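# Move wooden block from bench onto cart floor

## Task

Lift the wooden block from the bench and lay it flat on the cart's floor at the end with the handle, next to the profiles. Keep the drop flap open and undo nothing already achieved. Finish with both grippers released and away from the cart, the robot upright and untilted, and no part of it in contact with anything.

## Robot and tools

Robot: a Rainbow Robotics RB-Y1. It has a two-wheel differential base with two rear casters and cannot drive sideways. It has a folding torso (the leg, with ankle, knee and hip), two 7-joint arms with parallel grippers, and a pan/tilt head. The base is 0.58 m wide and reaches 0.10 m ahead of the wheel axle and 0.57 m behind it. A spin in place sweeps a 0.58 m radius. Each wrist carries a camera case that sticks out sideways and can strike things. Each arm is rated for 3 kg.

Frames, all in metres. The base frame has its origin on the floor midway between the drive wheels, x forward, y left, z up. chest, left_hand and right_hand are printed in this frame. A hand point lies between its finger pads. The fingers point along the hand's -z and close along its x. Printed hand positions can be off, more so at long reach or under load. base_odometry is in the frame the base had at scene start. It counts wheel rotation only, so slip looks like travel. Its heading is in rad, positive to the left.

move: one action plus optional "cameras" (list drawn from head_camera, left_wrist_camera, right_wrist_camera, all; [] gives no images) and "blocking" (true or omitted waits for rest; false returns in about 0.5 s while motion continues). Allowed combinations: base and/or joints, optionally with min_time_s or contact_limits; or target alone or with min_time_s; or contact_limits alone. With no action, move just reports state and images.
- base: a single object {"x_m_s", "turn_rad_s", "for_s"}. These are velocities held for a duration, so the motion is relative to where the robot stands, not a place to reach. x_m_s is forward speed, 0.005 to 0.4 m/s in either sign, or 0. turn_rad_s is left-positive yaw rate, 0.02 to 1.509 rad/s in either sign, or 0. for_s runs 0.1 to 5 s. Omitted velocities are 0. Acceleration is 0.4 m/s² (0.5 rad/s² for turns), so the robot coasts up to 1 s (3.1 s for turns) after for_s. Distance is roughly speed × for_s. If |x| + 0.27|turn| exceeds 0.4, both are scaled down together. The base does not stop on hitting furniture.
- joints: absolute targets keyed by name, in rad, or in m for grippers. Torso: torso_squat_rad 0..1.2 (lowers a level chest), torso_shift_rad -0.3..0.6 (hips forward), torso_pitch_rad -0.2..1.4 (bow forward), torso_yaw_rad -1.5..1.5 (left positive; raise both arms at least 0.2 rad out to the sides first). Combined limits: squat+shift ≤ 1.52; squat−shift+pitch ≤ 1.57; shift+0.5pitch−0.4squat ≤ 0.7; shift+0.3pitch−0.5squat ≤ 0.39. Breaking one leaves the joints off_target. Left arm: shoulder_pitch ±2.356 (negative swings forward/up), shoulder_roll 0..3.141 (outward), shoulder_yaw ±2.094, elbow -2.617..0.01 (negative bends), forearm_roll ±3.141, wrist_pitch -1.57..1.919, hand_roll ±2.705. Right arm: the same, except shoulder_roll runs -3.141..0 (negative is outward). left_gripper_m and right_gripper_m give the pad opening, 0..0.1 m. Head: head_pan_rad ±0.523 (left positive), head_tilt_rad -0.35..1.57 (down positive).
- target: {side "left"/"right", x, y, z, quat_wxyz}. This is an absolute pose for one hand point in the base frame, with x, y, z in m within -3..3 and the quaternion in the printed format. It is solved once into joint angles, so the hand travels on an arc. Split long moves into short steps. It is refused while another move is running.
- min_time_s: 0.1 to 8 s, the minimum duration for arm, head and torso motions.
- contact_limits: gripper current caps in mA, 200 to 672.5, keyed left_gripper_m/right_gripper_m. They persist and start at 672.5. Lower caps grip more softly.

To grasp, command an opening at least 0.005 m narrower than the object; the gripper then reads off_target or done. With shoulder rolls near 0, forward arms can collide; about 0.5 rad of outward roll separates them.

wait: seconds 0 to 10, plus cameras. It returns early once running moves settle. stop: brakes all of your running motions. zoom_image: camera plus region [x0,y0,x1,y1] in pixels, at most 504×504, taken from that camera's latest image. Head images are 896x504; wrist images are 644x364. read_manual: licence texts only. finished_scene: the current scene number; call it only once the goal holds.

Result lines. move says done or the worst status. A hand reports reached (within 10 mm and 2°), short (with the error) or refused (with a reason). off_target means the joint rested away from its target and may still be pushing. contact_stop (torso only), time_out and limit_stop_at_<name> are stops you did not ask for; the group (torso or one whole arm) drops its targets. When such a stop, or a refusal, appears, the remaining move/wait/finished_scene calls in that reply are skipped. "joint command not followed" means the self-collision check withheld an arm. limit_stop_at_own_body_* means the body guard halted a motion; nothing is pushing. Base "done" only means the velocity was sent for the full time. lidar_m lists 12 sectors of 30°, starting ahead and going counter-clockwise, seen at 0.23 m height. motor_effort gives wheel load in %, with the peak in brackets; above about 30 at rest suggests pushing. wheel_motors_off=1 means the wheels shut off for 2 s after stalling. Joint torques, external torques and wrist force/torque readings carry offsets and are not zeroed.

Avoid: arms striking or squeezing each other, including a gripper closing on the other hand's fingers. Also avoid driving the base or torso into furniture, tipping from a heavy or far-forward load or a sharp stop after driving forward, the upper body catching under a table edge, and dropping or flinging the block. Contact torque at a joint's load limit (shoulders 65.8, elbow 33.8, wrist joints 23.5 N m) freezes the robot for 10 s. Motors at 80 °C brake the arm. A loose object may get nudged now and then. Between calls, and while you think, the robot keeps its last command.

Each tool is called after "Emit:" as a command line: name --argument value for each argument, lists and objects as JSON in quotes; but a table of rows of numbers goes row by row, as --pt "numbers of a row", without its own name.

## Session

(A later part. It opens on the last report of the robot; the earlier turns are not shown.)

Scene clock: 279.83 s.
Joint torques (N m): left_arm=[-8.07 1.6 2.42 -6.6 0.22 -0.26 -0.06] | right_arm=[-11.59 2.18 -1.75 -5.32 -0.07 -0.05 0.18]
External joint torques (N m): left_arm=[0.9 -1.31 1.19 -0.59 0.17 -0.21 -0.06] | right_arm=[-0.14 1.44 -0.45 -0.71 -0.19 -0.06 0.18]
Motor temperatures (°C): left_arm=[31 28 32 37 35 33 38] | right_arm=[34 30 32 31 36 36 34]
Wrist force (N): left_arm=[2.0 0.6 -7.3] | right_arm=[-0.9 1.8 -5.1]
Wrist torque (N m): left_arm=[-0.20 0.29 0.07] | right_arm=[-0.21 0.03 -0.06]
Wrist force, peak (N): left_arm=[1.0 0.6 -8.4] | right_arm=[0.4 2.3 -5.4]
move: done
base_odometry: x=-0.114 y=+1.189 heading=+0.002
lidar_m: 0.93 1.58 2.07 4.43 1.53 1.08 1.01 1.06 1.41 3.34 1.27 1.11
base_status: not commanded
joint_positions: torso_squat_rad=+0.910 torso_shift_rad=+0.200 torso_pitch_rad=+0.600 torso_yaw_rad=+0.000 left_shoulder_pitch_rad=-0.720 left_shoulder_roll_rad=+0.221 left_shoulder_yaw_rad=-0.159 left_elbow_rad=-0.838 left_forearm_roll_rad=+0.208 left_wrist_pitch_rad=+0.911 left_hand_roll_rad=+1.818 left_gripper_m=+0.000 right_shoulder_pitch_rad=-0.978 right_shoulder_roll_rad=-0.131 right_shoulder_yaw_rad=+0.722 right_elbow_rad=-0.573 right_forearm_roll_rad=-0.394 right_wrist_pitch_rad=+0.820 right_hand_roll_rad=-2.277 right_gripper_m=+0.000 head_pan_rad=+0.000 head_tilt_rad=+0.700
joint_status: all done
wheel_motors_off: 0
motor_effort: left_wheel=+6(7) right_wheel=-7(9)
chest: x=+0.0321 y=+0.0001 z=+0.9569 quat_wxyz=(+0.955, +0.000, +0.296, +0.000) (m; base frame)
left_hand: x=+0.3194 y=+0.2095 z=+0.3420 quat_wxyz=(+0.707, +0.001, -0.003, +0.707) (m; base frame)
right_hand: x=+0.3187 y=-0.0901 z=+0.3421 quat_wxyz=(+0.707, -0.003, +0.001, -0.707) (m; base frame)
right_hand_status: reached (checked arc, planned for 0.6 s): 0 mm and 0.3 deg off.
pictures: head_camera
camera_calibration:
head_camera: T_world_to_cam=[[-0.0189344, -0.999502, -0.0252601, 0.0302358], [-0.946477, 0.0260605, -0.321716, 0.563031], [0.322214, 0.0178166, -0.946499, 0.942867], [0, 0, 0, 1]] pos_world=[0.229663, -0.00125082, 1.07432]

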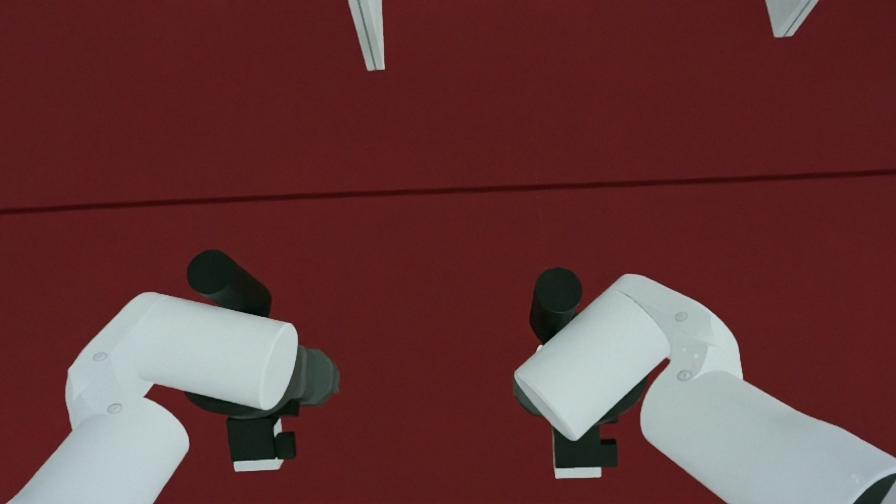

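Emit:
move --joints '{"torso_squat_rad":0.35,"left_shoulder_pitch_rad":-0.455,"left_shoulder_roll_rad":0.25,"left_shoulder_yaw_rad":-0.2,"left_elbow_rad":-1.367,"left_forearm_roll_rad":0.098,"left_wrist_pitch_rad":1.174,"left_hand_roll_rad":1.942,"right_shoulder_pitch_rad":-0.686,"right_shoulder_roll_rad":-0.2,"right_shoulder_yaw_rad":0.611,"right_elbow_rad":-1.161,"right_forearm_roll_rad":-0.091,"right_wrist_pitch_rad":1.17,"right_hand_roll_rad":-2.363}' --cameras '[]'

Emit:
move --target '{"side":"left","x":0.36,"y":0.205,"z":0.803,"quat_wxyz":[0.7071,0,0,0.7071]}' --cameras '[]'

Emit:
move --target '{"side":"right","x":0.36,"y":-0.088,"z":0.803,"quat_wxyz":[0.7071,0,0,-0.7071]}' --cameras '[]'

Emit:
move --base '{"x_m_s":0.2,"for_s":3.0}'

Scene clock: 287.20 s.
Joint torques (N m): left_arm=[-5.58 1.44 1.52 -7.77 -0.19 -0.38 0.08] | right_arm=[-7.77 1.41 -2.96 -7.53 -0.07 0.04 -0.2]
External joint torques (N m): left_arm=[0.1 -0.82 -0.02 -0.31 -0.16 -0.35 0.08] | right_arm=[0.25 0.05 -1.72 -0.81 -0.32 -0.03 -0.2]
Motor temperatures (°C): left_arm=[31 28 32 37 35 33 38] | right_arm=[34 30 32 31 36 36 34]
Wrist force (N): left_arm=[1.0 1.5 -7.6] | right_arm=[-1.3 1.1 -4.5]
Wrist torque (N m): left_arm=[-0.27 0.16 0.07] | right_arm=[-0.13 -0.02 -0.07]
Wrist force, peak (N): left_arm=[1.1 0.1 -8.7] | right_arm=[-2.2 2.4 -5.3]
move: done
base_odometry: x=-0.114 y=+1.189 heading=+0.002
lidar_m: 0.93 1.58 2.06 4.43 1.53 1.06 1.01 1.05 1.38 3.34 1.28 1.11
base_status: not commanded
joint_positions: torso_squat_rad=+0.350 torso_shift_rad=+0.200 torso_pitch_rad=+0.600 torso_yaw_rad=+0.000 left_shoulder_pitch_rad=-0.455 left_shoulder_roll_rad=+0.250 left_shoulder_yaw_rad=-0.200 left_elbow_rad=-1.367 left_forearm_roll_rad=+0.098 left_wrist_pitch_rad=+1.174 left_hand_roll_rad=+1.942 left_gripper_m=+0.000 right_shoulder_pitch_rad=-0.686 right_shoulder_roll_rad=-0.200 right_shoulder_yaw_rad=+0.611 right_elbow_rad=-1.161 right_forearm_roll_rad=-0.091 right_wrist_pitch_rad=+1.170 right_hand_roll_rad=-2.363 right_gripper_m=+0.000 head_pan_rad=+0.000 head_tilt_rad=+0.700
joint_status: all done
wheel_motors_off: 0
motor_effort: left_wheel=+7(8) right_wheel=-7(9)
chest: x=+0.0774 y=+0.0001 z=+1.1803 quat_wxyz=(+0.955, +0.000, +0.296, +0.000) (m; base frame)
left_hand: x=+0.3315 y=+0.2167 z=+0.6143 quat_wxyz=(+0.698, +0.016, -0.026, +0.716) (m; base frame)
right_hand: x=+0.3318 y=-0.1002 z=+0.6058 quat_wxyz=(+0.705, -0.020, -0.031, -0.708) (m; base frame)
pictures: none
No camera images: "cameras" was empty.

Scene clock: 288.60 s.
Joint torques (N m): left_arm=[-6.09 2.28 3.82 -8.12 0.13 -0.59 0.16] | right_arm=[-7.96 1.5 -2.77 -7.15 0.07 0.14 -0.12]
External joint torques (N m): left_arm=[0.87 -0.92 1.27 0.3 0.05 -0.55 0.16] | right_arm=[0.07 0.13 -1.53 -0.43 -0.18 0.07 -0.12]
Motor temperatures (°C): left_arm=[31 28 32 37 34 33 38] | right_arm=[34 30 32 31 36 36 34]
Wrist force (N): left_arm=[1.2 1.1 -8.3] | right_arm=[-0.8 1.2 -4.9]
Wrist torque (N m): left_arm=[-0.29 0.20 0.04] | right_arm=[-0.13 0.05 -0.08]
Wrist force, peak (N): left_arm=[1.9 0.6 -8.7] | right_arm=[-1.3 1.4 -5.1]
move: done
base_odometry: x=-0.114 y=+1.189 heading=+0.002
lidar_m: 0.93 1.59 2.06 4.44 1.53 1.08 1.01 1.05 1.39 3.34 1.27 1.12
base_status: not commanded
joint_positions: torso_squat_rad=+0.350 torso_shift_rad=+0.200 torso_pitch_rad=+0.600 torso_yaw_rad=+0.000 left_shoulder_pitch_rad=-0.470 left_shoulder_roll_rad=+0.340 left_shoulder_yaw_rad=-0.101 left_elbow_rad=-2.097 left_forearm_roll_rad=+0.275 left_wrist_pitch_rad=+1.899 left_hand_roll_rad=+1.965 left_gripper_m=+0.000 right_shoulder_pitch_rad=-0.686 right_shoulder_roll_rad=-0.200 right_shoulder_yaw_rad=+0.611 right_elbow_rad=-1.161 right_forearm_roll_rad=-0.091 right_wrist_pitch_rad=+1.170 right_hand_roll_rad=-2.363 right_gripper_m=+0.000 head_pan_rad=+0.000 head_tilt_rad=+0.700
joint_status: all done
wheel_motors_off: 0
motor_effort: left_wheel=+6(8) right_wheel=-7(9)
chest: x=+0.0773 y=+0.0001 z=+1.1803 quat_wxyz=(+0.955, +0.000, +0.296, +0.000) (m; base frame)
left_hand: x=+0.3601 y=+0.2050 z=+0.8026 quat_wxyz=(+0.707, +0.000, +0.000, +0.707) (m; base frame)
left_hand_status: reached (checked arc, planned for 1.1 s): 0 mm and 0.0 deg off.
right_hand: x=+0.3318 y=-0.1002 z=+0.6058 quat_wxyz=(+0.705, -0.020, -0.031, -0.708) (m; base frame)
pictures: none
No camera images: "cameras" was empty.

Scene clock: 290.07 s.
Joint torques (N m): left_arm=[-6.2 2.19 3.78 -8.17 0.12 -0.47 0.15] | right_arm=[-9.8 -0.23 -3.95 -8.61 -0.04 -0.11 -0.28]
External joint torques (N m): left_arm=[0.76 -1.01 1.23 0.25 0.04 -0.43 0.15] | right_arm=[-0.53 -0.32 -1.51 -0.71 -0.19 -0.1 -0.28]
Motor temperatures (°C): left_arm=[31 28 32 37 34 33 38] | right_arm=[34 30 32 31 36 36 34]
Wrist force (N): left_arm=[1.0 0.9 -7.8] | right_arm=[-0.9 1.3 -5.3]
Wrist torque (N m): left_arm=[-0.29 0.15 0.07] | right_arm=[-0.15 0.04 -0.08]
Wrist force, peak (N): left_arm=[1.0 0.6 -8.5] | right_arm=[-0.3 1.7 -5.6]
move: done
base_odometry: x=-0.114 y=+1.189 heading=+0.002
lidar_m: 0.93 1.59 2.07 4.43 1.53 1.07 1.01 1.06 1.36 3.33 1.27 1.12
base_status: not commanded
joint_positions: torso_squat_rad=+0.350 torso_shift_rad=+0.200 torso_pitch_rad=+0.600 torso_yaw_rad=+0.000 left_shoulder_pitch_rad=-0.470 left_shoulder_roll_rad=+0.340 left_shoulder_yaw_rad=-0.101 left_elbow_rad=-2.097 left_forearm_roll_rad=+0.275 left_wrist_pitch_rad=+1.899 left_hand_roll_rad=+1.965 left_gripper_m=+0.000 right_shoulder_pitch_rad=-0.700 right_shoulder_roll_rad=-0.314 right_shoulder_yaw_rad=+0.491 right_elbow_rad=-1.975 right_forearm_roll_rad=-0.270 right_wrist_pitch_rad=+1.904 right_hand_roll_rad=-2.373 right_gripper_m=+0.000 head_pan_rad=+0.000 head_tilt_rad=+0.700
joint_status: all done
wheel_motors_off: 0
motor_effort: left_wheel=+7(7) right_wheel=-9(9)
chest: x=+0.0773 y=+0.0001 z=+1.1803 quat_wxyz=(+0.955, +0.000, +0.296, +0.000) (m; base frame)
left_hand: x=+0.3601 y=+0.2050 z=+0.8026 quat_wxyz=(+0.707, +0.000, +0.000, +0.707) (m; base frame)
right_hand: x=+0.3599 y=-0.0879 z=+0.8030 quat_wxyz=(+0.707, +0.000, +0.000, -0.707) (m; base frame)
right_hand_status: reached (checked arc, planned for 1.1 s): 0 mm and 0.0 deg off.
pictures: none
No camera images: "cameras" was empty.

Scene clock: 293.93 s.
Joint torques (N m): left_arm=[-6.11 2.43 3.47 -8.22 0.15 -0.39 0.26] | right_arm=[-9.91 -0.04 -4.08 -8.71 0.01 0.03 -0.25]
External joint torques (N m): left_arm=[0.84 -0.78 0.92 0.21 0.07 -0.35 0.26] | right_arm=[-0.64 -0.13 -1.64 -0.81 -0.14 0.04 -0.25]
Motor temperatures (°C): left_arm=[31 28 32 37 34 33 38] | right_arm=[34 30 32 31 36 36 34]
Wrist force (N): left_arm=[1.1 0.7 -7.8] | right_arm=[-0.6 1.8 -4.6]
Wrist torque (N m): left_arm=[-0.23 0.18 0.07] | right_arm=[-0.21 0.06 -0.09]
Wrist force, peak (N): left_arm=[1.3 1.0 -8.6] | right_arm=[-1.0 2.0 -5.5]
move: done
base_odometry: x=+0.487 y=+1.191 heading=+0.003
lidar_m: 0.67 0.35 1.27 3.09 2.43 1.69 1.61 1.67 2.20 1.08 0.66 0.77
base_status: done (sent for 3 of 3 s)
joint_positions: torso_squat_rad=+0.350 torso_shift_rad=+0.200 torso_pitch_rad=+0.600 torso_yaw_rad=+0.000 left_shoulder_pitch_rad=-0.470 left_shoulder_roll_rad=+0.340 left_shoulder_yaw_rad=-0.101 left_elbow_rad=-2.097 left_forearm_roll_rad=+0.275 left_wrist_pitch_rad=+1.899 left_hand_roll_rad=+1.965 left_gripper_m=+0.000 right_shoulder_pitch_rad=-0.700 right_shoulder_roll_rad=-0.314 right_shoulder_yaw_rad=+0.491 right_elbow_rad=-1.975 right_forearm_roll_rad=-0.270 right_wrist_pitch_rad=+1.904 right_hand_roll_rad=-2.373 right_gripper_m=+0.000 head_pan_rad=+0.000 head_tilt_rad=+0.700
joint_status: not commanded
wheel_motors_off: 0
motor_effort: left_wheel=+14(29) right_wheel=-13(30)
chest: x=+0.0774 y=+0.0001 z=+1.1803 quat_wxyz=(+0.955, +0.000, +0.296, +0.000) (m; base frame)
left_hand: x=+0.3601 y=+0.2050 z=+0.8026 quat_wxyz=(+0.707, +0.000, +0.000, +0.707) (m; base frame)
right_hand: x=+0.3599 y=-0.0879 z=+0.8029 quat_wxyz=(+0.707, +0.000, +0.000, -0.707) (m; base frame)
pictures: head_camera, left_wrist_camera, right_wrist_camera
camera_calibration:
head_camera: T_world_to_cam=[[-0.0189371, -0.999502, -0.0252595, 0.0367361], [-0.946508, 0.0260612, -0.321626, 0.677732], [0.322124, 0.0178177, -0.94653, 1.13966], [0, 0, 0, 1]] pos_world=[0.275063, -0.00125082, 1.29762]
left_wrist_camera: T_world_to_cam=[[-0.0264801, 0.999612, -0.0086366, -0.188998], [0.887746, 0.0274869, 0.459511, -0.665128], [0.459571, 0.00450079, -0.88813, 0.61888], [0, 0, 0, 1]] pos_world=[0.301041, 0.204421, 0.853647]
right_wrist_camera: T_world_to_cam=[[-0.0292983, 0.999227, -0.0262028, 0.118189], [0.861405, 0.038538, 0.506454, -0.686235], [0.507073, -0.00773293, -0.861869, 0.581044], [0, 0, 0, 1]] pos_world=[0.299957, -0.087158, 0.851427]

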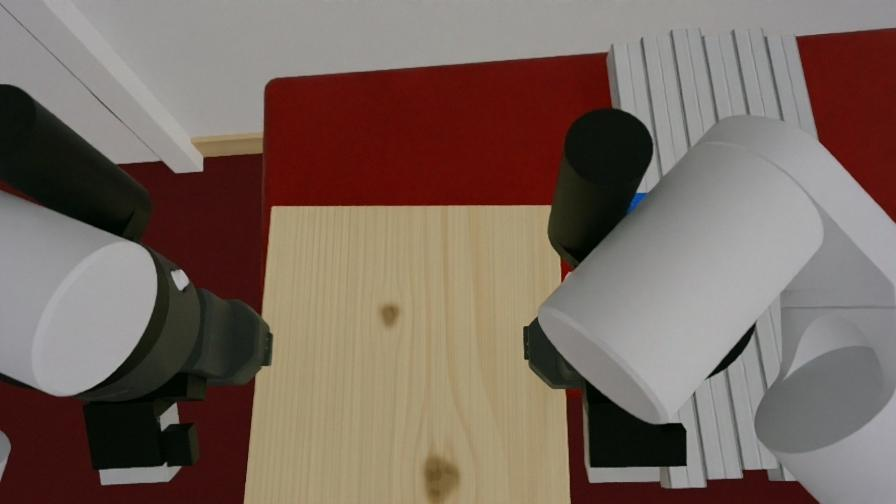

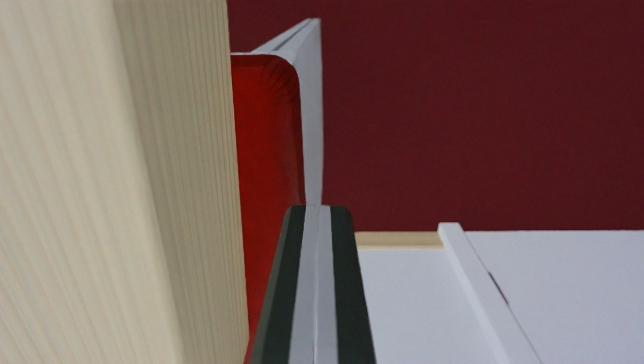

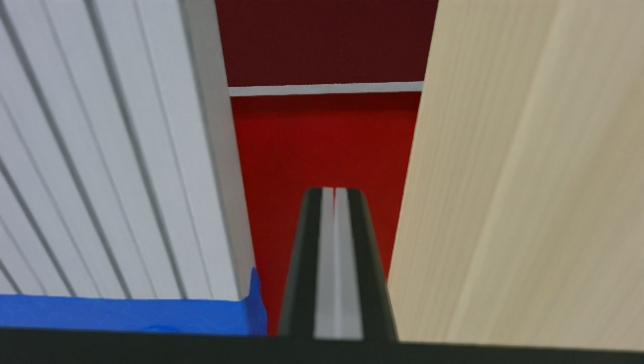

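Emit:
move --joints '{"left_shoulder_pitch_rad":-0.494,"left_shoulder_roll_rad":0.256,"left_shoulder_yaw_rad":-0.154,"left_elbow_rad":-2.092,"left_forearm_roll_rad":0.184,"left_wrist_pitch_rad":1.919,"left_hand_roll_rad":1.979,"right_shoulder_pitch_rad":-0.734,"right_shoulder_roll_rad":-0.199,"right_shoulder_yaw_rad":0.513,"right_elbow_rad":-1.903,"right_forearm_roll_rad":-0.18,"right_wrist_pitch_rad":1.918,"right_hand_roll_rad":-2.37}' --min_time_s 3

Scene clock: 298.30 s.
Joint torques (N m): left_arm=[-13.9 -15.76 -10.16 -11.45 8.72 -4.87 0.7] | right_arm=[-17.83 25.87 8.52 -12.28 -7.61 -9.46 0.54]
External joint torques (N m): left_arm=[-6.6 -17.34 -11.91 -2.89 8.65 -4.82 0.7] | right_arm=[-8.07 23.88 10.2 -4.26 -7.77 -9.46 0.54]
Motor temperatures (°C): left_arm=[31 28 32 37 35 33 38] | right_arm=[34 30 32 31 36 37 34]
Wrist force (N): left_arm=[42.9 3.1 -4.7] | right_arm=[52.5 -3.4 11.0]
Wrist torque (N m): left_arm=[-0.20 -0.62 -0.33] | right_arm=[-0.10 0.14 -0.35]
Wrist force, peak (N): left_arm=[44.0 2.6 -5.2] | right_arm=[52.8 -3.7 11.3]
move: done
base_odometry: x=+0.487 y=+1.191 heading=+0.003
lidar_m: 0.66 0.35 1.25 3.09 2.44 1.70 1.61 1.67 2.21 1.08 0.66 0.78
base_status: not commanded
joint_positions: torso_squat_rad=+0.350 torso_shift_rad=+0.200 torso_pitch_rad=+0.600 torso_yaw_rad=+0.000 left_shoulder_pitch_rad=-0.492 left_shoulder_roll_rad=+0.260 left_shoulder_yaw_rad=-0.151 left_elbow_rad=-2.091 left_forearm_roll_rad=+0.182 left_wrist_pitch_rad=+1.920 left_hand_roll_rad=+1.979 left_gripper_m=+0.000 right_shoulder_pitch_rad=-0.732 right_shoulder_roll_rad=-0.205 right_shoulder_yaw_rad=+0.510 right_elbow_rad=-1.902 right_forearm_roll_rad=-0.178 right_wrist_pitch_rad=+1.920 right_hand_roll_rad=-2.370 right_gripper_m=+0.000 head_pan_rad=+0.000 head_tilt_rad=+0.700
joint_status: all done
wheel_motors_off: 0
motor_effort: left_wheel=+12(14) right_wheel=-11(15)
chest: x=+0.0771 y=+0.0000 z=+1.1804 quat_wxyz=(+0.955, +0.000, +0.295, +0.000) (m; base frame)
left_hand: x=+0.3592 y=+0.1771 z=+0.8027 quat_wxyz=(+0.706, -0.001, -0.003, +0.708) (m; base frame)
right_hand: x=+0.3602 y=-0.0578 z=+0.8020 quat_wxyz=(+0.705, -0.003, -0.003, -0.709) (m; base frame)
pictures: head_camera, left_wrist_camera, right_wrist_camera
camera_calibration:
head_camera: T_world_to_cam=[[-0.019046, -0.999501, -0.0252071, 0.0366984], [-0.946302, 0.0261587, -0.322224, 0.678167], [0.322722, 0.0177165, -0.946328, 1.13964], [0, 0, 0, 1]] pos_world=[0.274662, -0.00125027, 1.29792]
left_wrist_camera: T_world_to_cam=[[-0.0291758, 0.99956, -0.00536154, -0.162825], [0.885353, 0.0283314, 0.464056, -0.666512], [0.464004, 0.00879236, -0.885789, 0.615298], [0, 0, 0, 1]] pos_world=[0.299847, 0.176227, 0.85345]
right_wrist_camera: T_world_to_cam=[[-0.0236874, 0.9991, -0.0351739, 0.0932682], [0.861862, 0.0382371, 0.505699, -0.686739], [0.50659, -0.0183363, -0.861992, 0.579976], [0, 0, 0, 1]] pos_world=[0.300273, -0.0562908, 0.850499]

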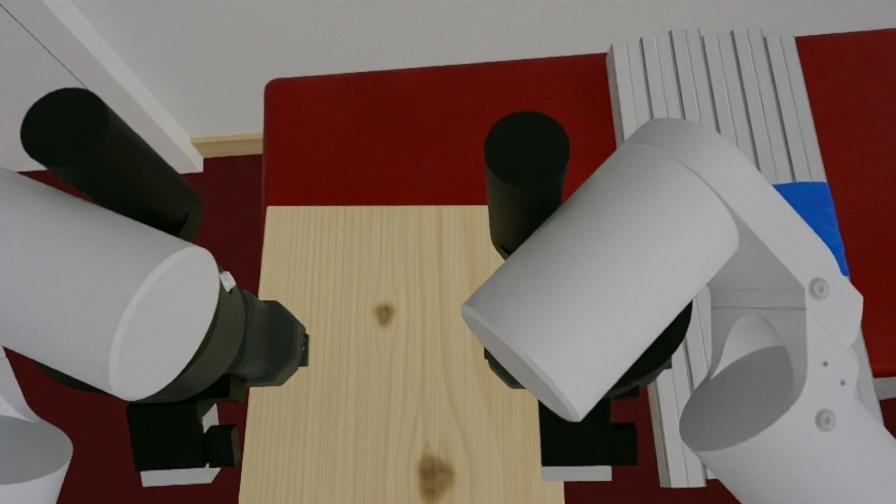

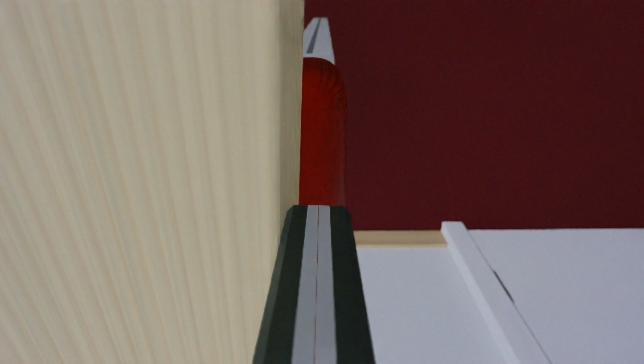

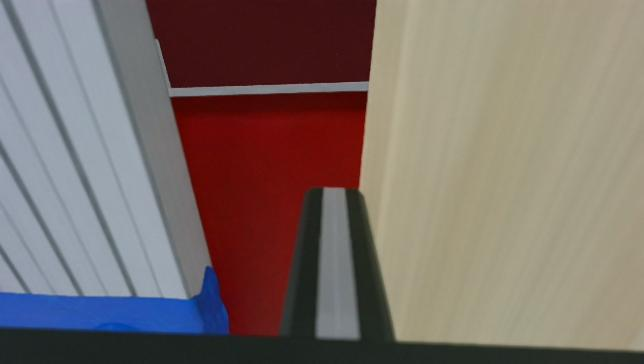

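Emit:
move --joints '{"torso_squat_rad":0.28}' --min_time_s 2

Scene clock: 301.37 s.
Joint torques (N m): left_arm=[-14.72 -16.15 -10.03 -14.84 9.17 -4.95 0.71] | right_arm=[-17.81 25.55 6.94 -17.06 -7.39 -7.09 0.59]
External joint torques (N m): left_arm=[-7.45 -17.73 -11.76 -6.28 9.11 -4.91 0.71] | right_arm=[-8.08 23.54 8.61 -9.04 -7.55 -7.09 0.59]
Motor temperatures (°C): left_arm=[31 28 32 37 35 33 38] | right_arm=[34 31 32 31 36 37 34]
Wrist force (N): left_arm=[44.5 1.9 -18.4] | right_arm=[41.5 4.6 -14.3]
Wrist torque (N m): left_arm=[-0.16 -0.74 -0.31] | right_arm=[-0.33 -0.10 -0.36]
Wrist force, peak (N): left_arm=[45.3 2.6 -18.9] | right_arm=[52.9 -3.0 11.1]
move: done
base_odometry: x=+0.487 y=+1.191 heading=+0.003
lidar_m: 0.67 0.34 1.27 3.11 2.44 1.70 1.60 1.67 2.19 1.08 0.66 0.75
base_status: not commanded
joint_positions: torso_squat_rad=+0.280 torso_shift_rad=+0.200 torso_pitch_rad=+0.601 torso_yaw_rad=+0.000 left_shoulder_pitch_rad=-0.492 left_shoulder_roll_rad=+0.260 left_shoulder_yaw_rad=-0.151 left_elbow_rad=-2.090 left_forearm_roll_rad=+0.182 left_wrist_pitch_rad=+1.920 left_hand_roll_rad=+1.979 left_gripper_m=+0.000 right_shoulder_pitch_rad=-0.732 right_shoulder_roll_rad=-0.205 right_shoulder_yaw_rad=+0.511 right_elbow_rad=-1.901 right_forearm_roll_rad=-0.178 right_wrist_pitch_rad=+1.920 right_hand_roll_rad=-2.370 right_gripper_m=+0.000 head_pan_rad=+0.000 head_tilt_rad=+0.700
joint_status: all done
wheel_motors_off: 0
motor_effort: left_wheel=+13(14) right_wheel=-10(13)
chest: x=+0.0807 y=+0.0000 z=+1.1951 quat_wxyz=(+0.955, +0.000, +0.296, +0.000) (m; base frame)
left_hand: x=+0.3622 y=+0.1773 z=+0.8167 quat_wxyz=(+0.706, +0.000, -0.003, +0.708) (m; base frame)
right_hand: x=+0.3634 y=-0.0577 z=+0.8160 quat_wxyz=(+0.705, -0.004, -0.002, -0.709) (m; base frame)
pictures: head_camera, left_wrist_camera, right_wrist_camera
camera_calibration:
head_camera: T_world_to_cam=[[-0.018953, -0.999502, -0.0252473, 0.0371577], [-0.946711, 0.0260611, -0.321027, 0.684918], [0.321525, 0.0178175, -0.946733, 1.15282], [0, 0, 0, 1]] pos_world=[0.278464, -0.00125082, 1.31223]
left_wrist_camera: T_world_to_cam=[[-0.0294235, 0.999555, -0.00485788, -0.163121], [0.886362, 0.0283374, 0.462125, -0.674431], [0.462057, 0.00929149, -0.886802, 0.627726], [0, 0, 0, 1]] pos_world=[0.302946, 0.176327, 0.867547]
right_wrist_camera: T_world_to_cam=[[-0.0238671, 0.999091, -0.0353188, 0.0939201], [0.862718, 0.0384341, 0.504222, -0.695596], [0.505122, -0.0184358, -0.862851, 0.591698], [0, 0, 0, 1]] pos_world=[0.303466, -0.0561917, 0.8646]

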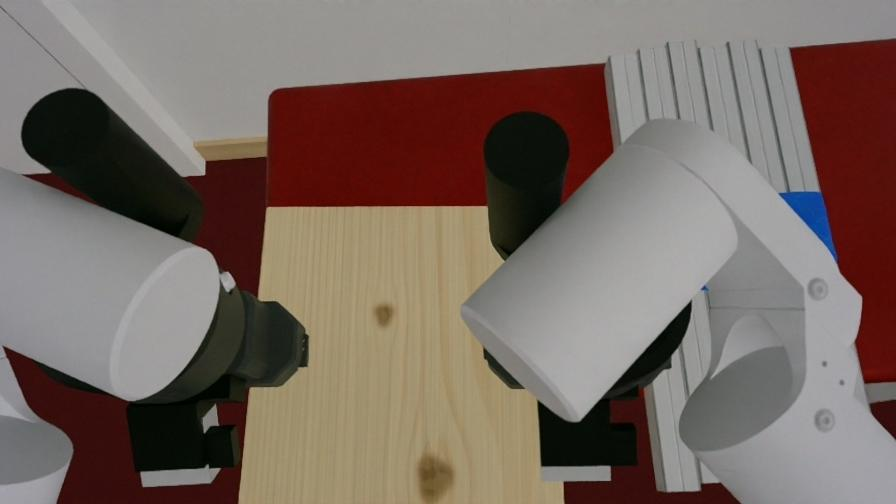

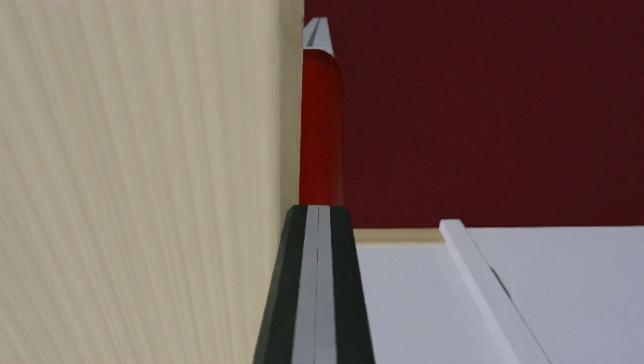

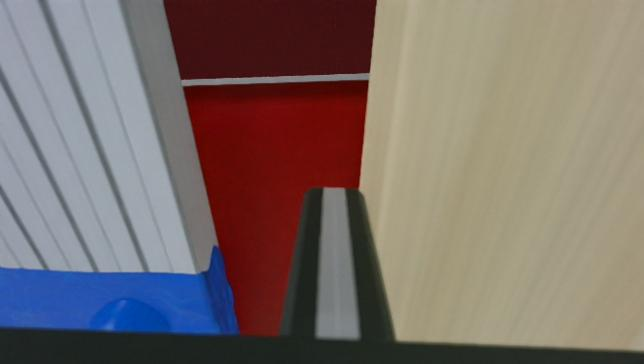

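Emit:
move --joints '{"torso_squat_rad":0.05}' --min_time_s 2.5

Scene clock: 305.47 s.
Joint torques (N m): left_arm=[-14.84 -16.24 -9.93 -14.88 9.24 -4.87 0.61] | right_arm=[-17.67 25.22 7.24 -16.81 -7.37 -7.11 0.58]
External joint torques (N m): left_arm=[-7.57 -17.82 -11.67 -6.32 9.17 -4.83 0.61] | right_arm=[-7.93 23.21 8.91 -8.79 -7.53 -7.12 0.58]
Motor temperatures (°C): left_arm=[31 28 32 37 35 33 38] | right_arm=[35 31 32 32 36 37 34]
Wrist force (N): left_arm=[45.3 2.0 -18.4] | right_arm=[41.2 4.5 -13.9]
Wrist torque (N m): left_arm=[-0.18 -0.62 -0.31] | right_arm=[-0.32 -0.15 -0.33]
Wrist force, peak (N): left_arm=[45.5 2.6 -19.3] | right_arm=[42.1 4.7 -14.8]
move: done
base_odometry: x=+0.487 y=+1.191 heading=+0.003
lidar_m: 0.67 0.36 1.26 3.10 2.41 1.70 1.62 1.68 2.19 1.08 0.67 0.77
base_status: not commanded
joint_positions: torso_squat_rad=+0.050 torso_shift_rad=+0.200 torso_pitch_rad=+0.601 torso_yaw_rad=+0.000 left_shoulder_pitch_rad=-0.492 left_shoulder_roll_rad=+0.260 left_shoulder_yaw_rad=-0.151 left_elbow_rad=-2.090 left_forearm_roll_rad=+0.182 left_wrist_pitch_rad=+1.920 left_hand_roll_rad=+1.979 left_gripper_m=+0.000 right_shoulder_pitch_rad=-0.732 right_shoulder_roll_rad=-0.205 right_shoulder_yaw_rad=+0.511 right_elbow_rad=-1.901 right_forearm_roll_rad=-0.178 right_wrist_pitch_rad=+1.920 right_hand_roll_rad=-2.370 right_gripper_m=+0.000 head_pan_rad=+0.000 head_tilt_rad=+0.700
joint_status: all done
wheel_motors_off: 0
motor_effort: left_wheel=+13(14) right_wheel=-11(14)
chest: x=+0.0860 y=+0.0000 z=+1.2209 quat_wxyz=(+0.955, +0.000, +0.296, +0.000) (m; base frame)
left_hand: x=+0.3675 y=+0.1773 z=+0.8426 quat_wxyz=(+0.706, +0.000, -0.003, +0.708) (m; base frame)
right_hand: x=+0.3686 y=-0.0577 z=+0.8418 quat_wxyz=(+0.705, -0.004, -0.002, -0.709) (m; base frame)
pictures: head_camera, left_wrist_camera, right_wrist_camera
camera_calibration:
head_camera: T_world_to_cam=[[-0.018952, -0.999502, -0.025247, 0.0379113], [-0.946711, 0.02606, -0.321027, 0.69825], [0.321525, 0.0178175, -0.946733, 1.17563], [0, 0, 0, 1]] pos_world=[0.283764, -0.00125082, 1.33813]
left_wrist_camera: T_world_to_cam=[[-0.029425, 0.999555, -0.00485529, -0.162944], [0.886403, 0.0283384, 0.462047, -0.690955], [0.461979, 0.009292, -0.886842, 0.648351], [0, 0, 0, 1]] pos_world=[0.308146, 0.176427, 0.893447]
right_wrist_camera: T_world_to_cam=[[-0.0238704, 0.999091, -0.0353206, 0.0949604], [0.862718, 0.0384378, 0.504222, -0.713177], [0.505122, -0.0184358, -0.862851, 0.611282], [0, 0, 0, 1]] pos_world=[0.308766, -0.0561917, 0.8904]

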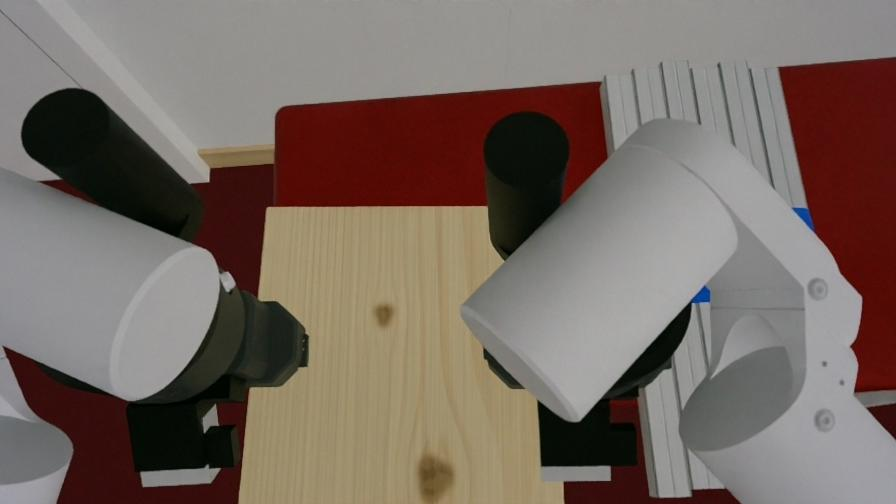

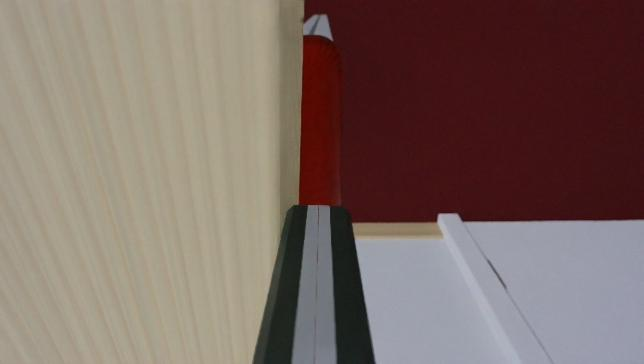

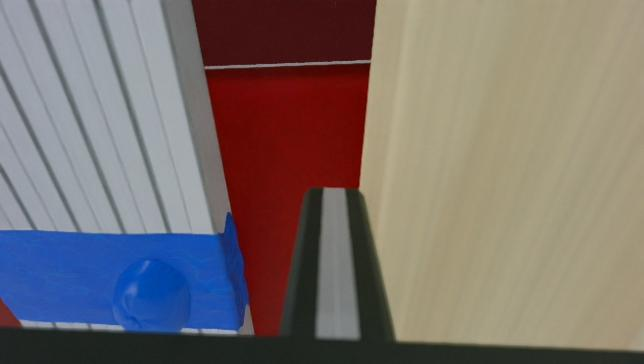

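Emit:
move --base '{"x_m_s":-0.2,"for_s":2.9}' --cameras '[]'

Emit:
move --base '{"turn_rad_s":-0.6,"for_s":2.62}' --cameras '["head_camera"]'

Scene clock: 310.83 s.
Joint torques (N m): left_arm=[-15.7 -16.36 -9.79 -15.22 9.39 -5.28 0.68] | right_arm=[-18.07 24.96 6.5 -17.6 -7.24 -6.82 0.49]
External joint torques (N m): left_arm=[-8.43 -17.94 -11.53 -6.66 9.32 -5.24 0.68] | right_arm=[-8.34 22.95 8.16 -9.58 -7.4 -6.83 0.49]
Motor temperatures (°C): left_arm=[31 28 32 37 36 33 38] | right_arm=[35 31 32 32 37 37 34]
Wrist force (N): left_arm=[44.0 2.0 -18.2] | right_arm=[41.9 4.6 -14.0]
Wrist torque (N m): left_arm=[-0.18 -0.76 -0.31] | right_arm=[-0.33 -0.10 -0.35]
Wrist force, peak (N): left_arm=[45.2 1.9 -18.9] | right_arm=[42.4 5.1 -14.4]
move: done
base_odometry: x=-0.094 y=+1.189 heading=+0.004
lidar_m: 0.92 1.56 2.05 4.43 1.55 1.09 1.03 1.08 1.41 3.42 1.26 1.09
base_status: done (sent for 2.9 of 2.9 s)
joint_positions: torso_squat_rad=+0.050 torso_shift_rad=+0.200 torso_pitch_rad=+0.601 torso_yaw_rad=+0.000 left_shoulder_pitch_rad=-0.492 left_shoulder_roll_rad=+0.260 left_shoulder_yaw_rad=-0.151 left_elbow_rad=-2.090 left_forearm_roll_rad=+0.182 left_wrist_pitch_rad=+1.920 left_hand_roll_rad=+1.979 left_gripper_m=+0.000 right_shoulder_pitch_rad=-0.732 right_shoulder_roll_rad=-0.205 right_shoulder_yaw_rad=+0.511 right_elbow_rad=-1.901 right_forearm_roll_rad=-0.178 right_wrist_pitch_rad=+1.920 right_hand_roll_rad=-2.370 right_gripper_m=+0.000 head_pan_rad=+0.000 head_tilt_rad=+0.700
joint_status: not commanded
wheel_motors_off: 0
motor_effort: left_wheel=+15(33) right_wheel=-18(33)
chest: x=+0.0859 y=+0.0001 z=+1.2209 quat_wxyz=(+0.955, +0.000, +0.296, +0.000) (m; base frame)
left_hand: x=+0.3673 y=+0.1774 z=+0.8426 quat_wxyz=(+0.706, +0.000, -0.003, +0.708) (m; base frame)
right_hand: x=+0.3685 y=-0.0576 z=+0.8419 quat_wxyz=(+0.705, -0.004, -0.002, -0.709) (m; base frame)
pictures: none
No camera images: "cameras" was empty.

Scene clock: 315.00 s.
Joint torques (N m): left_arm=[-15.8 -16.29 -9.97 -15.29 9.42 -5.17 0.63] | right_arm=[-17.83 24.33 6.45 -17.44 -7.28 -6.91 0.43]
External joint torques (N m): left_arm=[-8.52 -17.87 -11.71 -6.73 9.35 -5.13 0.63] | right_arm=[-8.1 22.32 8.11 -9.42 -7.44 -6.92 0.43]
Motor temperatures (°C): left_arm=[31 28 32 37 36 33 38] | right_arm=[35 31 32 32 37 38 34]
Wrist force (N): left_arm=[45.5 1.4 -18.1] | right_arm=[42.4 4.8 -14.2]
Wrist torque (N m): left_arm=[-0.15 -0.58 -0.30] | right_arm=[-0.31 -0.06 -0.32]
Wrist force, peak (N): left_arm=[45.5 1.4 -18.8] | right_arm=[42.5 4.5 -15.0]
move: done
base_odometry: x=-0.094 y=+1.189 heading=-1.575
lidar_m: 3.20 1.27 1.09 0.91 1.55 2.01 4.44 1.61 1.12 1.04 1.05 1.38
base_status: done (sent for 2.63 of 2.63 s)
joint_positions: torso_squat_rad=+0.050 torso_shift_rad=+0.200 torso_pitch_rad=+0.601 torso_yaw_rad=+0.000 left_shoulder_pitch_rad=-0.492 left_shoulder_roll_rad=+0.260 left_shoulder_yaw_rad=-0.151 left_elbow_rad=-2.090 left_forearm_roll_rad=+0.182 left_wrist_pitch_rad=+1.920 left_hand_roll_rad=+1.979 left_gripper_m=+0.000 right_shoulder_pitch_rad=-0.732 right_shoulder_roll_rad=-0.205 right_shoulder_yaw_rad=+0.511 right_elbow_rad=-1.901 right_forearm_roll_rad=-0.178 right_wrist_pitch_rad=+1.920 right_hand_roll_rad=-2.370 right_gripper_m=+0.000 head_pan_rad=+0.000 head_tilt_rad=+0.700
joint_status: not commanded
wheel_motors_off: 0
motor_effort: left_wheel=+18(39) right_wheel=-8(37)
chest: x=+0.0859 y=+0.0001 z=+1.2209 quat_wxyz=(+0.955, +0.000, +0.296, +0.000) (m; base frame)
left_hand: x=+0.3673 y=+0.1774 z=+0.8426 quat_wxyz=(+0.706, +0.000, -0.003, +0.708) (m; base frame)
right_hand: x=+0.3685 y=-0.0576 z=+0.8419 quat_wxyz=(+0.705, -0.004, -0.002, -0.709) (m; base frame)
pictures: head_camera
camera_calibration:
head_camera: T_world_to_cam=[[-0.0189506, -0.999501, -0.0252537, 0.0379206], [-0.94664, 0.0260648, -0.321236, 0.698447], [0.321735, 0.0178186, -0.946662, 1.1756], [0, 0, 0, 1]] pos_world=[0.283664, -0.00125081, 1.33822]

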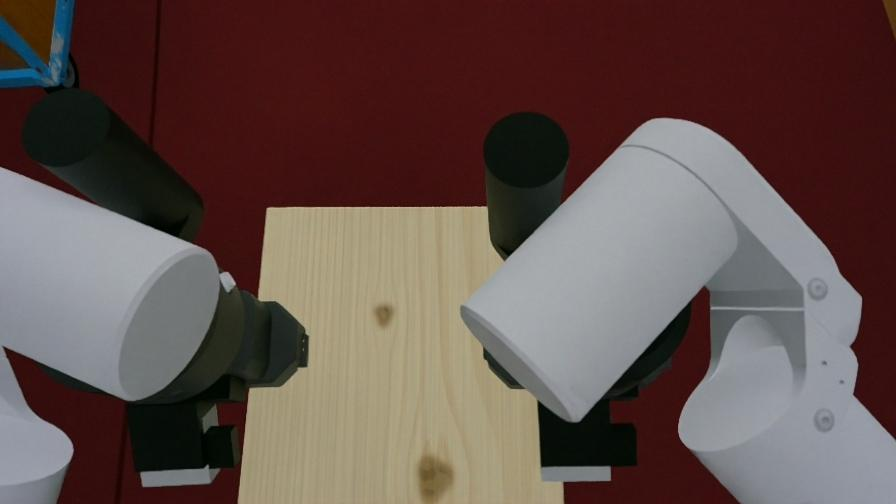

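Emit:
move --base '{"x_m_s":0.3,"for_s":4.53}' --cameras '[]'

Emit:
move --base '{"turn_rad_s":0.6,"for_s":2.625}' --cameras '["head_camera"]'

Scene clock: 321.67 s.
Joint torques (N m): left_arm=[-15.12 -16 -9.75 -15.29 9.54 -5.18 0.63] | right_arm=[-18.09 24.44 6.66 -17.5 -7.31 -6.85 0.55]
External joint torques (N m): left_arm=[-7.85 -17.58 -11.49 -6.73 9.48 -5.14 0.63] | right_arm=[-8.36 22.43 8.32 -9.48 -7.46 -6.86 0.55]
Motor temperatures (°C): left_arm=[31 29 32 37 36 33 38] | right_arm=[35 31 32 32 37 38 34]
Wrist force (N): left_arm=[45.0 2.8 -17.4] | right_arm=[42.0 4.0 -13.6]
Wrist torque (N m): left_arm=[-0.22 -0.65 -0.33] | right_arm=[-0.26 -0.11 -0.33]
Wrist force, peak (N): left_arm=[46.0 0.8 -17.5] | right_arm=[42.7 5.3 -14.5]
move: done
base_odometry: x=-0.100 y=-0.171 heading=-1.575
lidar_m: 2.90 1.23 0.84 0.79 0.81 1.76 5.06 1.45 1.02 0.95 0.96 1.24
base_status: done (sent for 4.53 of 4.53 s)
joint_positions: torso_squat_rad=+0.050 torso_shift_rad=+0.200 torso_pitch_rad=+0.601 torso_yaw_rad=+0.000 left_shoulder_pitch_rad=-0.492 left_shoulder_roll_rad=+0.260 left_shoulder_yaw_rad=-0.151 left_elbow_rad=-2.090 left_forearm_roll_rad=+0.182 left_wrist_pitch_rad=+1.920 left_hand_roll_rad=+1.979 left_gripper_m=+0.000 right_shoulder_pitch_rad=-0.732 right_shoulder_roll_rad=-0.204 right_shoulder_yaw_rad=+0.511 right_elbow_rad=-1.901 right_forearm_roll_rad=-0.178 right_wrist_pitch_rad=+1.920 right_hand_roll_rad=-2.370 right_gripper_m=+0.000 head_pan_rad=+0.000 head_tilt_rad=+0.700
joint_status: not commanded
wheel_motors_off: 0
motor_effort: left_wheel=+1(45) right_wheel=-1(27)
chest: x=+0.0860 y=+0.0001 z=+1.2209 quat_wxyz=(+0.955, +0.000, +0.296, +0.000) (m; base frame)
left_hand: x=+0.3674 y=+0.1774 z=+0.8425 quat_wxyz=(+0.706, +0.000, -0.003, +0.708) (m; base frame)
right_hand: x=+0.3685 y=-0.0575 z=+0.8418 quat_wxyz=(+0.705, -0.004, -0.002, -0.709) (m; base frame)
pictures: none
No camera images: "cameras" was empty.

Scene clock: 325.83 s.
Joint torques (N m): left_arm=[-15.37 -15.95 -9.61 -15.26 9.6 -5.2 0.62] | right_arm=[-17.78 24.5 6.43 -17.56 -7.39 -6.9 0.57]
External joint torques (N m): left_arm=[-8.09 -17.53 -11.35 -6.7 9.53 -5.16 0.62] | right_arm=[-8.05 22.49 8.09 -9.54 -7.55 -6.91 0.57]
Motor temperatures (°C): left_arm=[31 29 32 37 37 33 38] | right_arm=[35 32 32 33 38 38 34]
Wrist force (N): left_arm=[44.7 2.4 -17.0] | right_arm=[42.1 5.0 -13.8]
Wrist torque (N m): left_arm=[-0.25 -0.70 -0.31] | right_arm=[-0.34 -0.12 -0.34]
Wrist force, peak (N): left_arm=[46.0 2.4 -18.1] | right_arm=[42.8 4.5 -15.1]
move: done
base_odometry: x=-0.100 y=-0.171 heading=+0.004
lidar_m: 0.78 0.82 1.77 4.56 1.41 0.97 0.93 0.97 1.29 3.10 1.19 0.84
base_status: done (sent for 2.63 of 2.63 s)
joint_positions: torso_squat_rad=+0.050 torso_shift_rad=+0.200 torso_pitch_rad=+0.601 torso_yaw_rad=+0.000 left_shoulder_pitch_rad=-0.492 left_shoulder_roll_rad=+0.260 left_shoulder_yaw_rad=-0.151 left_elbow_rad=-2.090 left_forearm_roll_rad=+0.182 left_wrist_pitch_rad=+1.920 left_hand_roll_rad=+1.979 left_gripper_m=+0.000 right_shoulder_pitch_rad=-0.732 right_shoulder_roll_rad=-0.204 right_shoulder_yaw_rad=+0.511 right_elbow_rad=-1.901 right_forearm_roll_rad=-0.178 right_wrist_pitch_rad=+1.920 right_hand_roll_rad=-2.370 right_gripper_m=+0.000 head_pan_rad=+0.000 head_tilt_rad=+0.700
joint_status: not commanded
wheel_motors_off: 0
motor_effort: left_wheel=-3(35) right_wheel=+13(32)
chest: x=+0.0860 y=+0.0001 z=+1.2209 quat_wxyz=(+0.955, +0.000, +0.296, +0.000) (m; base frame)
left_hand: x=+0.3674 y=+0.1774 z=+0.8425 quat_wxyz=(+0.706, +0.000, -0.003, +0.708) (m; base frame)
right_hand: x=+0.3685 y=-0.0575 z=+0.8418 quat_wxyz=(+0.705, -0.004, -0.002, -0.709) (m; base frame)
pictures: head_camera
camera_calibration:
head_camera: T_world_to_cam=[[-0.0188886, -0.999506, -0.0251217, 0.0378236], [-0.946712, 0.0259598, -0.321034, 0.698162], [0.321527, 0.0177191, -0.946735, 1.17566], [0, 0, 0, 1]] pos_world=[0.283664, -0.00115087, 1.33813]

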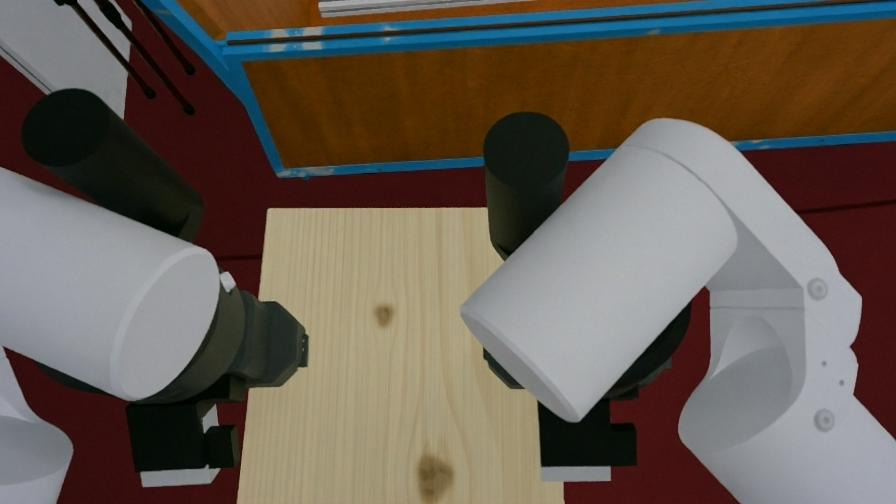

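Emit:
move --joints '{"left_shoulder_pitch_rad":-0.309,"left_shoulder_roll_rad":0.238,"left_shoulder_yaw_rad":-0.247,"left_elbow_rad":-1.892,"left_forearm_roll_rad":0.101,"left_wrist_pitch_rad":1.547,"left_hand_roll_rad":1.972,"right_shoulder_pitch_rad":-0.568,"right_shoulder_roll_rad":-0.212,"right_shoulder_yaw_rad":0.633,"right_elbow_rad":-1.714,"right_forearm_roll_rad":-0.086,"right_wrist_pitch_rad":1.577,"right_hand_roll_rad":-2.4}' --min_time_s 3 --cameras '["head_camera"]'

Emit:
move --base '{"x_m_s":0.15,"for_s":3.0}'

Scene clock: 333.27 s.
Joint torques (N m): left_arm=[-10.17 -16.21 -10.49 -14.98 7.99 -4.3 -0.06] | right_arm=[-11.65 21.51 7.07 -18.46 -5.69 -5.91 -0.03]
External joint torques (N m): left_arm=[-6.04 -17.01 -11.6 -6.28 7.92 -4.27 -0.06] | right_arm=[-4.96 18.85 7.99 -10.29 -5.85 -5.91 -0.03]
Motor temperatures (°C): left_arm=[31 29 32 38 37 33 38] | right_arm=[35 32 32 33 38 38 34]
Wrist force (N): left_arm=[36.2 0.8 -15.8] | right_arm=[33.1 4.3 -14.4]
Wrist torque (N m): left_arm=[-0.15 -0.27 -0.28] | right_arm=[-0.31 -0.22 -0.44]
Wrist force, peak (N): left_arm=[50.7 1.5 -16.3] | right_arm=[47.3 5.2 -15.0]
move: done
base_odometry: x=-0.100 y=-0.171 heading=+0.004
lidar_m: 0.79 0.81 1.77 4.54 1.41 0.99 0.94 0.97 1.27 3.11 1.17 0.84
base_status: not commanded
joint_positions: torso_squat_rad=+0.050 torso_shift_rad=+0.200 torso_pitch_rad=+0.601 torso_yaw_rad=+0.000 left_shoulder_pitch_rad=-0.307 left_shoulder_roll_rad=+0.242 left_shoulder_yaw_rad=-0.244 left_elbow_rad=-1.890 left_forearm_roll_rad=+0.099 left_wrist_pitch_rad=+1.548 left_hand_roll_rad=+1.972 left_gripper_m=+0.000 right_shoulder_pitch_rad=-0.567 right_shoulder_roll_rad=-0.217 right_shoulder_yaw_rad=+0.631 right_elbow_rad=-1.712 right_forearm_roll_rad=-0.085 right_wrist_pitch_rad=+1.579 right_hand_roll_rad=-2.400 right_gripper_m=+0.000 head_pan_rad=+0.000 head_tilt_rad=+0.700
joint_status: all done
wheel_motors_off: 0
motor_effort: left_wheel=-3(5) right_wheel=+15(18)
chest: x=+0.0860 y=+0.0001 z=+1.2209 quat_wxyz=(+0.955, +0.000, +0.296, +0.000) (m; base frame)
left_hand: x=+0.3180 y=+0.1772 z=+0.7497 quat_wxyz=(+0.706, +0.004, -0.002, +0.708) (m; base frame)
right_hand: x=+0.3187 y=-0.0576 z=+0.7491 quat_wxyz=(+0.706, -0.004, -0.002, -0.708) (m; base frame)
pictures: head_camera
camera_calibration:
head_camera: T_world_to_cam=[[-0.0188886, -0.999506, -0.0251217, 0.0378236], [-0.946712, 0.0259598, -0.321034, 0.698162], [0.321527, 0.0177191, -0.946735, 1.17566], [0, 0, 0, 1]] pos_world=[0.283664, -0.00115087, 1.33813]

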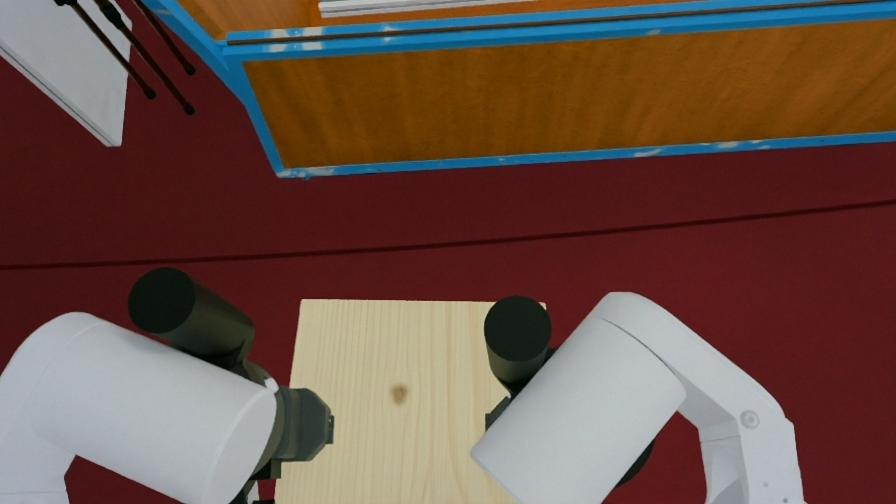

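Scene clock: 336.97 s.
Joint torques (N m): left_arm=[-10.76 -15.79 -10.05 -15.35 8.09 -4.02 0] | right_arm=[-12.95 21.46 6.88 -18.79 -5.89 -5.62 -0.04]
External joint torques (N m): left_arm=[-6.64 -16.58 -11.15 -6.65 8.01 -3.99 0] | right_arm=[-6.27 18.8 7.8 -10.63 -6.05 -5.63 -0.04]
Motor temperatures (°C): left_arm=[31 29 32 38 37 33 38] | right_arm=[35 32 32 33 38 38 34]
Wrist force (N): left_arm=[35.4 0.9 -15.8] | right_arm=[32.6 4.0 -14.8]
Wrist torque (N m): left_arm=[-0.23 -0.35 -0.25] | right_arm=[-0.30 -0.21 -0.44]
Wrist force, peak (N): left_arm=[36.9 2.0 -16.4] | right_arm=[33.9 5.0 -15.4]
move: done
base_odometry: x=+0.350 y=-0.169 heading=+0.004
lidar_m: 0.34 0.36 0.48 3.85 2.09 1.45 1.38 1.43 1.89 4.56 0.52 0.36
base_status: done (sent for 3 of 3 s)
joint_positions: torso_squat_rad=+0.050 torso_shift_rad=+0.200 torso_pitch_rad=+0.601 torso_yaw_rad=+0.000 left_shoulder_pitch_rad=-0.307 left_shoulder_roll_rad=+0.242 left_shoulder_yaw_rad=-0.244 left_elbow_rad=-1.890 left_forearm_roll_rad=+0.099 left_wrist_pitch_rad=+1.548 left_hand_roll_rad=+1.972 left_gripper_m=+0.000 right_shoulder_pitch_rad=-0.566 right_shoulder_roll_rad=-0.217 right_shoulder_yaw_rad=+0.631 right_elbow_rad=-1.711 right_forearm_roll_rad=-0.085 right_wrist_pitch_rad=+1.578 right_hand_roll_rad=-2.400 right_gripper_m=+0.000 head_pan_rad=+0.000 head_tilt_rad=+0.700
joint_status: not commanded
wheel_motors_off: 0
motor_effort: left_wheel=+1(29) right_wheel=+0(43)
chest: x=+0.0859 y=+0.0001 z=+1.2209 quat_wxyz=(+0.955, +0.000, +0.296, +0.000) (m; base frame)
left_hand: x=+0.3179 y=+0.1772 z=+0.7497 quat_wxyz=(+0.706, +0.004, -0.001, +0.708) (m; base frame)
right_hand: x=+0.3185 y=-0.0576 z=+0.7490 quat_wxyz=(+0.706, -0.004, -0.002, -0.708) (m; base frame)
pictures: head_camera, left_wrist_camera, right_wrist_camera
camera_calibration:
head_camera: T_world_to_cam=[[-0.0188851, -0.999506, -0.0251263, 0.0378288], [-0.946671, 0.0259602, -0.321153, 0.69831], [0.321647, 0.0177213, -0.946694, 1.17558], [0, 0, 0, 1]] pos_world=[0.283664, -0.00115088, 1.33813]
left_wrist_camera: T_world_to_cam=[[-0.0294779, 0.999564, -0.00141149, -0.167189], [0.889205, 0.0268683, 0.45672, -0.600785], [0.456558, 0.012208, -0.88961, 0.59215], [0, 0, 0, 1]] pos_world=[0.258942, 0.17603, 0.800937]
right_wrist_camera: T_world_to_cam=[[-0.0267144, 0.999059, -0.0341783, 0.0904073], [0.862698, 0.0403141, 0.50411, -0.622953], [0.505013, -0.0160185, -0.862963, 0.556776], [0, 0, 0, 1]] pos_world=[0.258656, -0.0562898, 0.797604]

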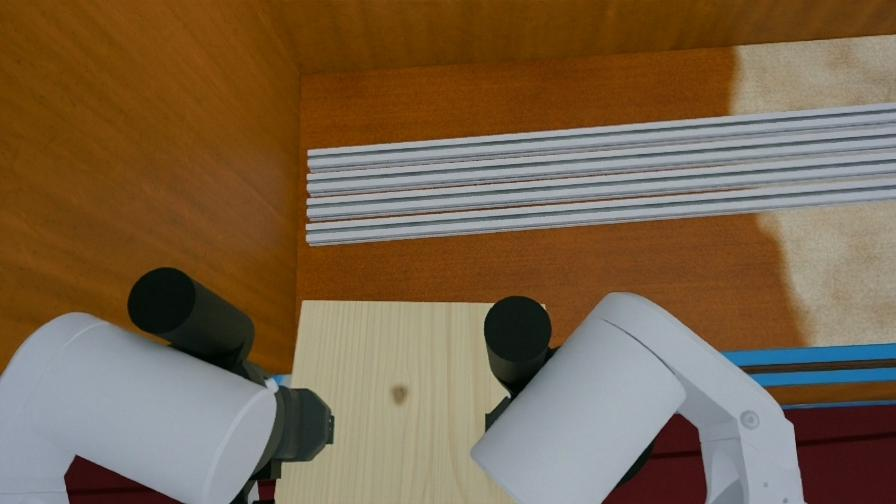

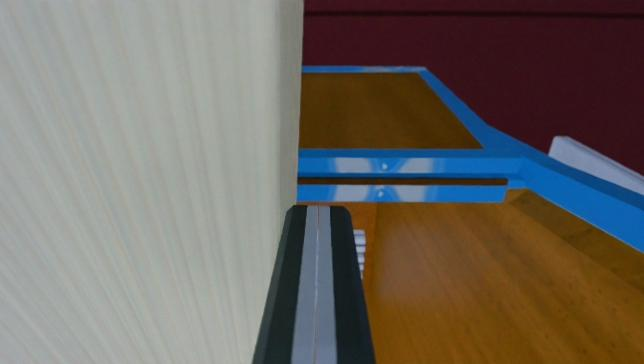

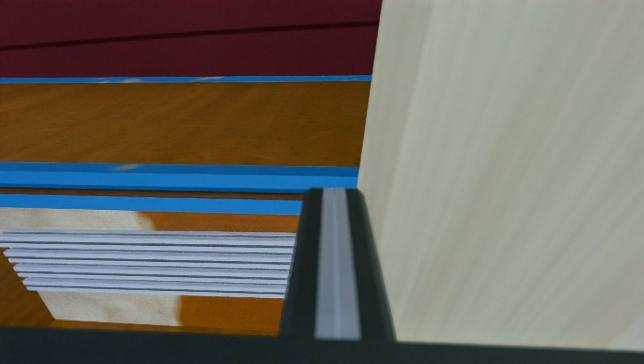

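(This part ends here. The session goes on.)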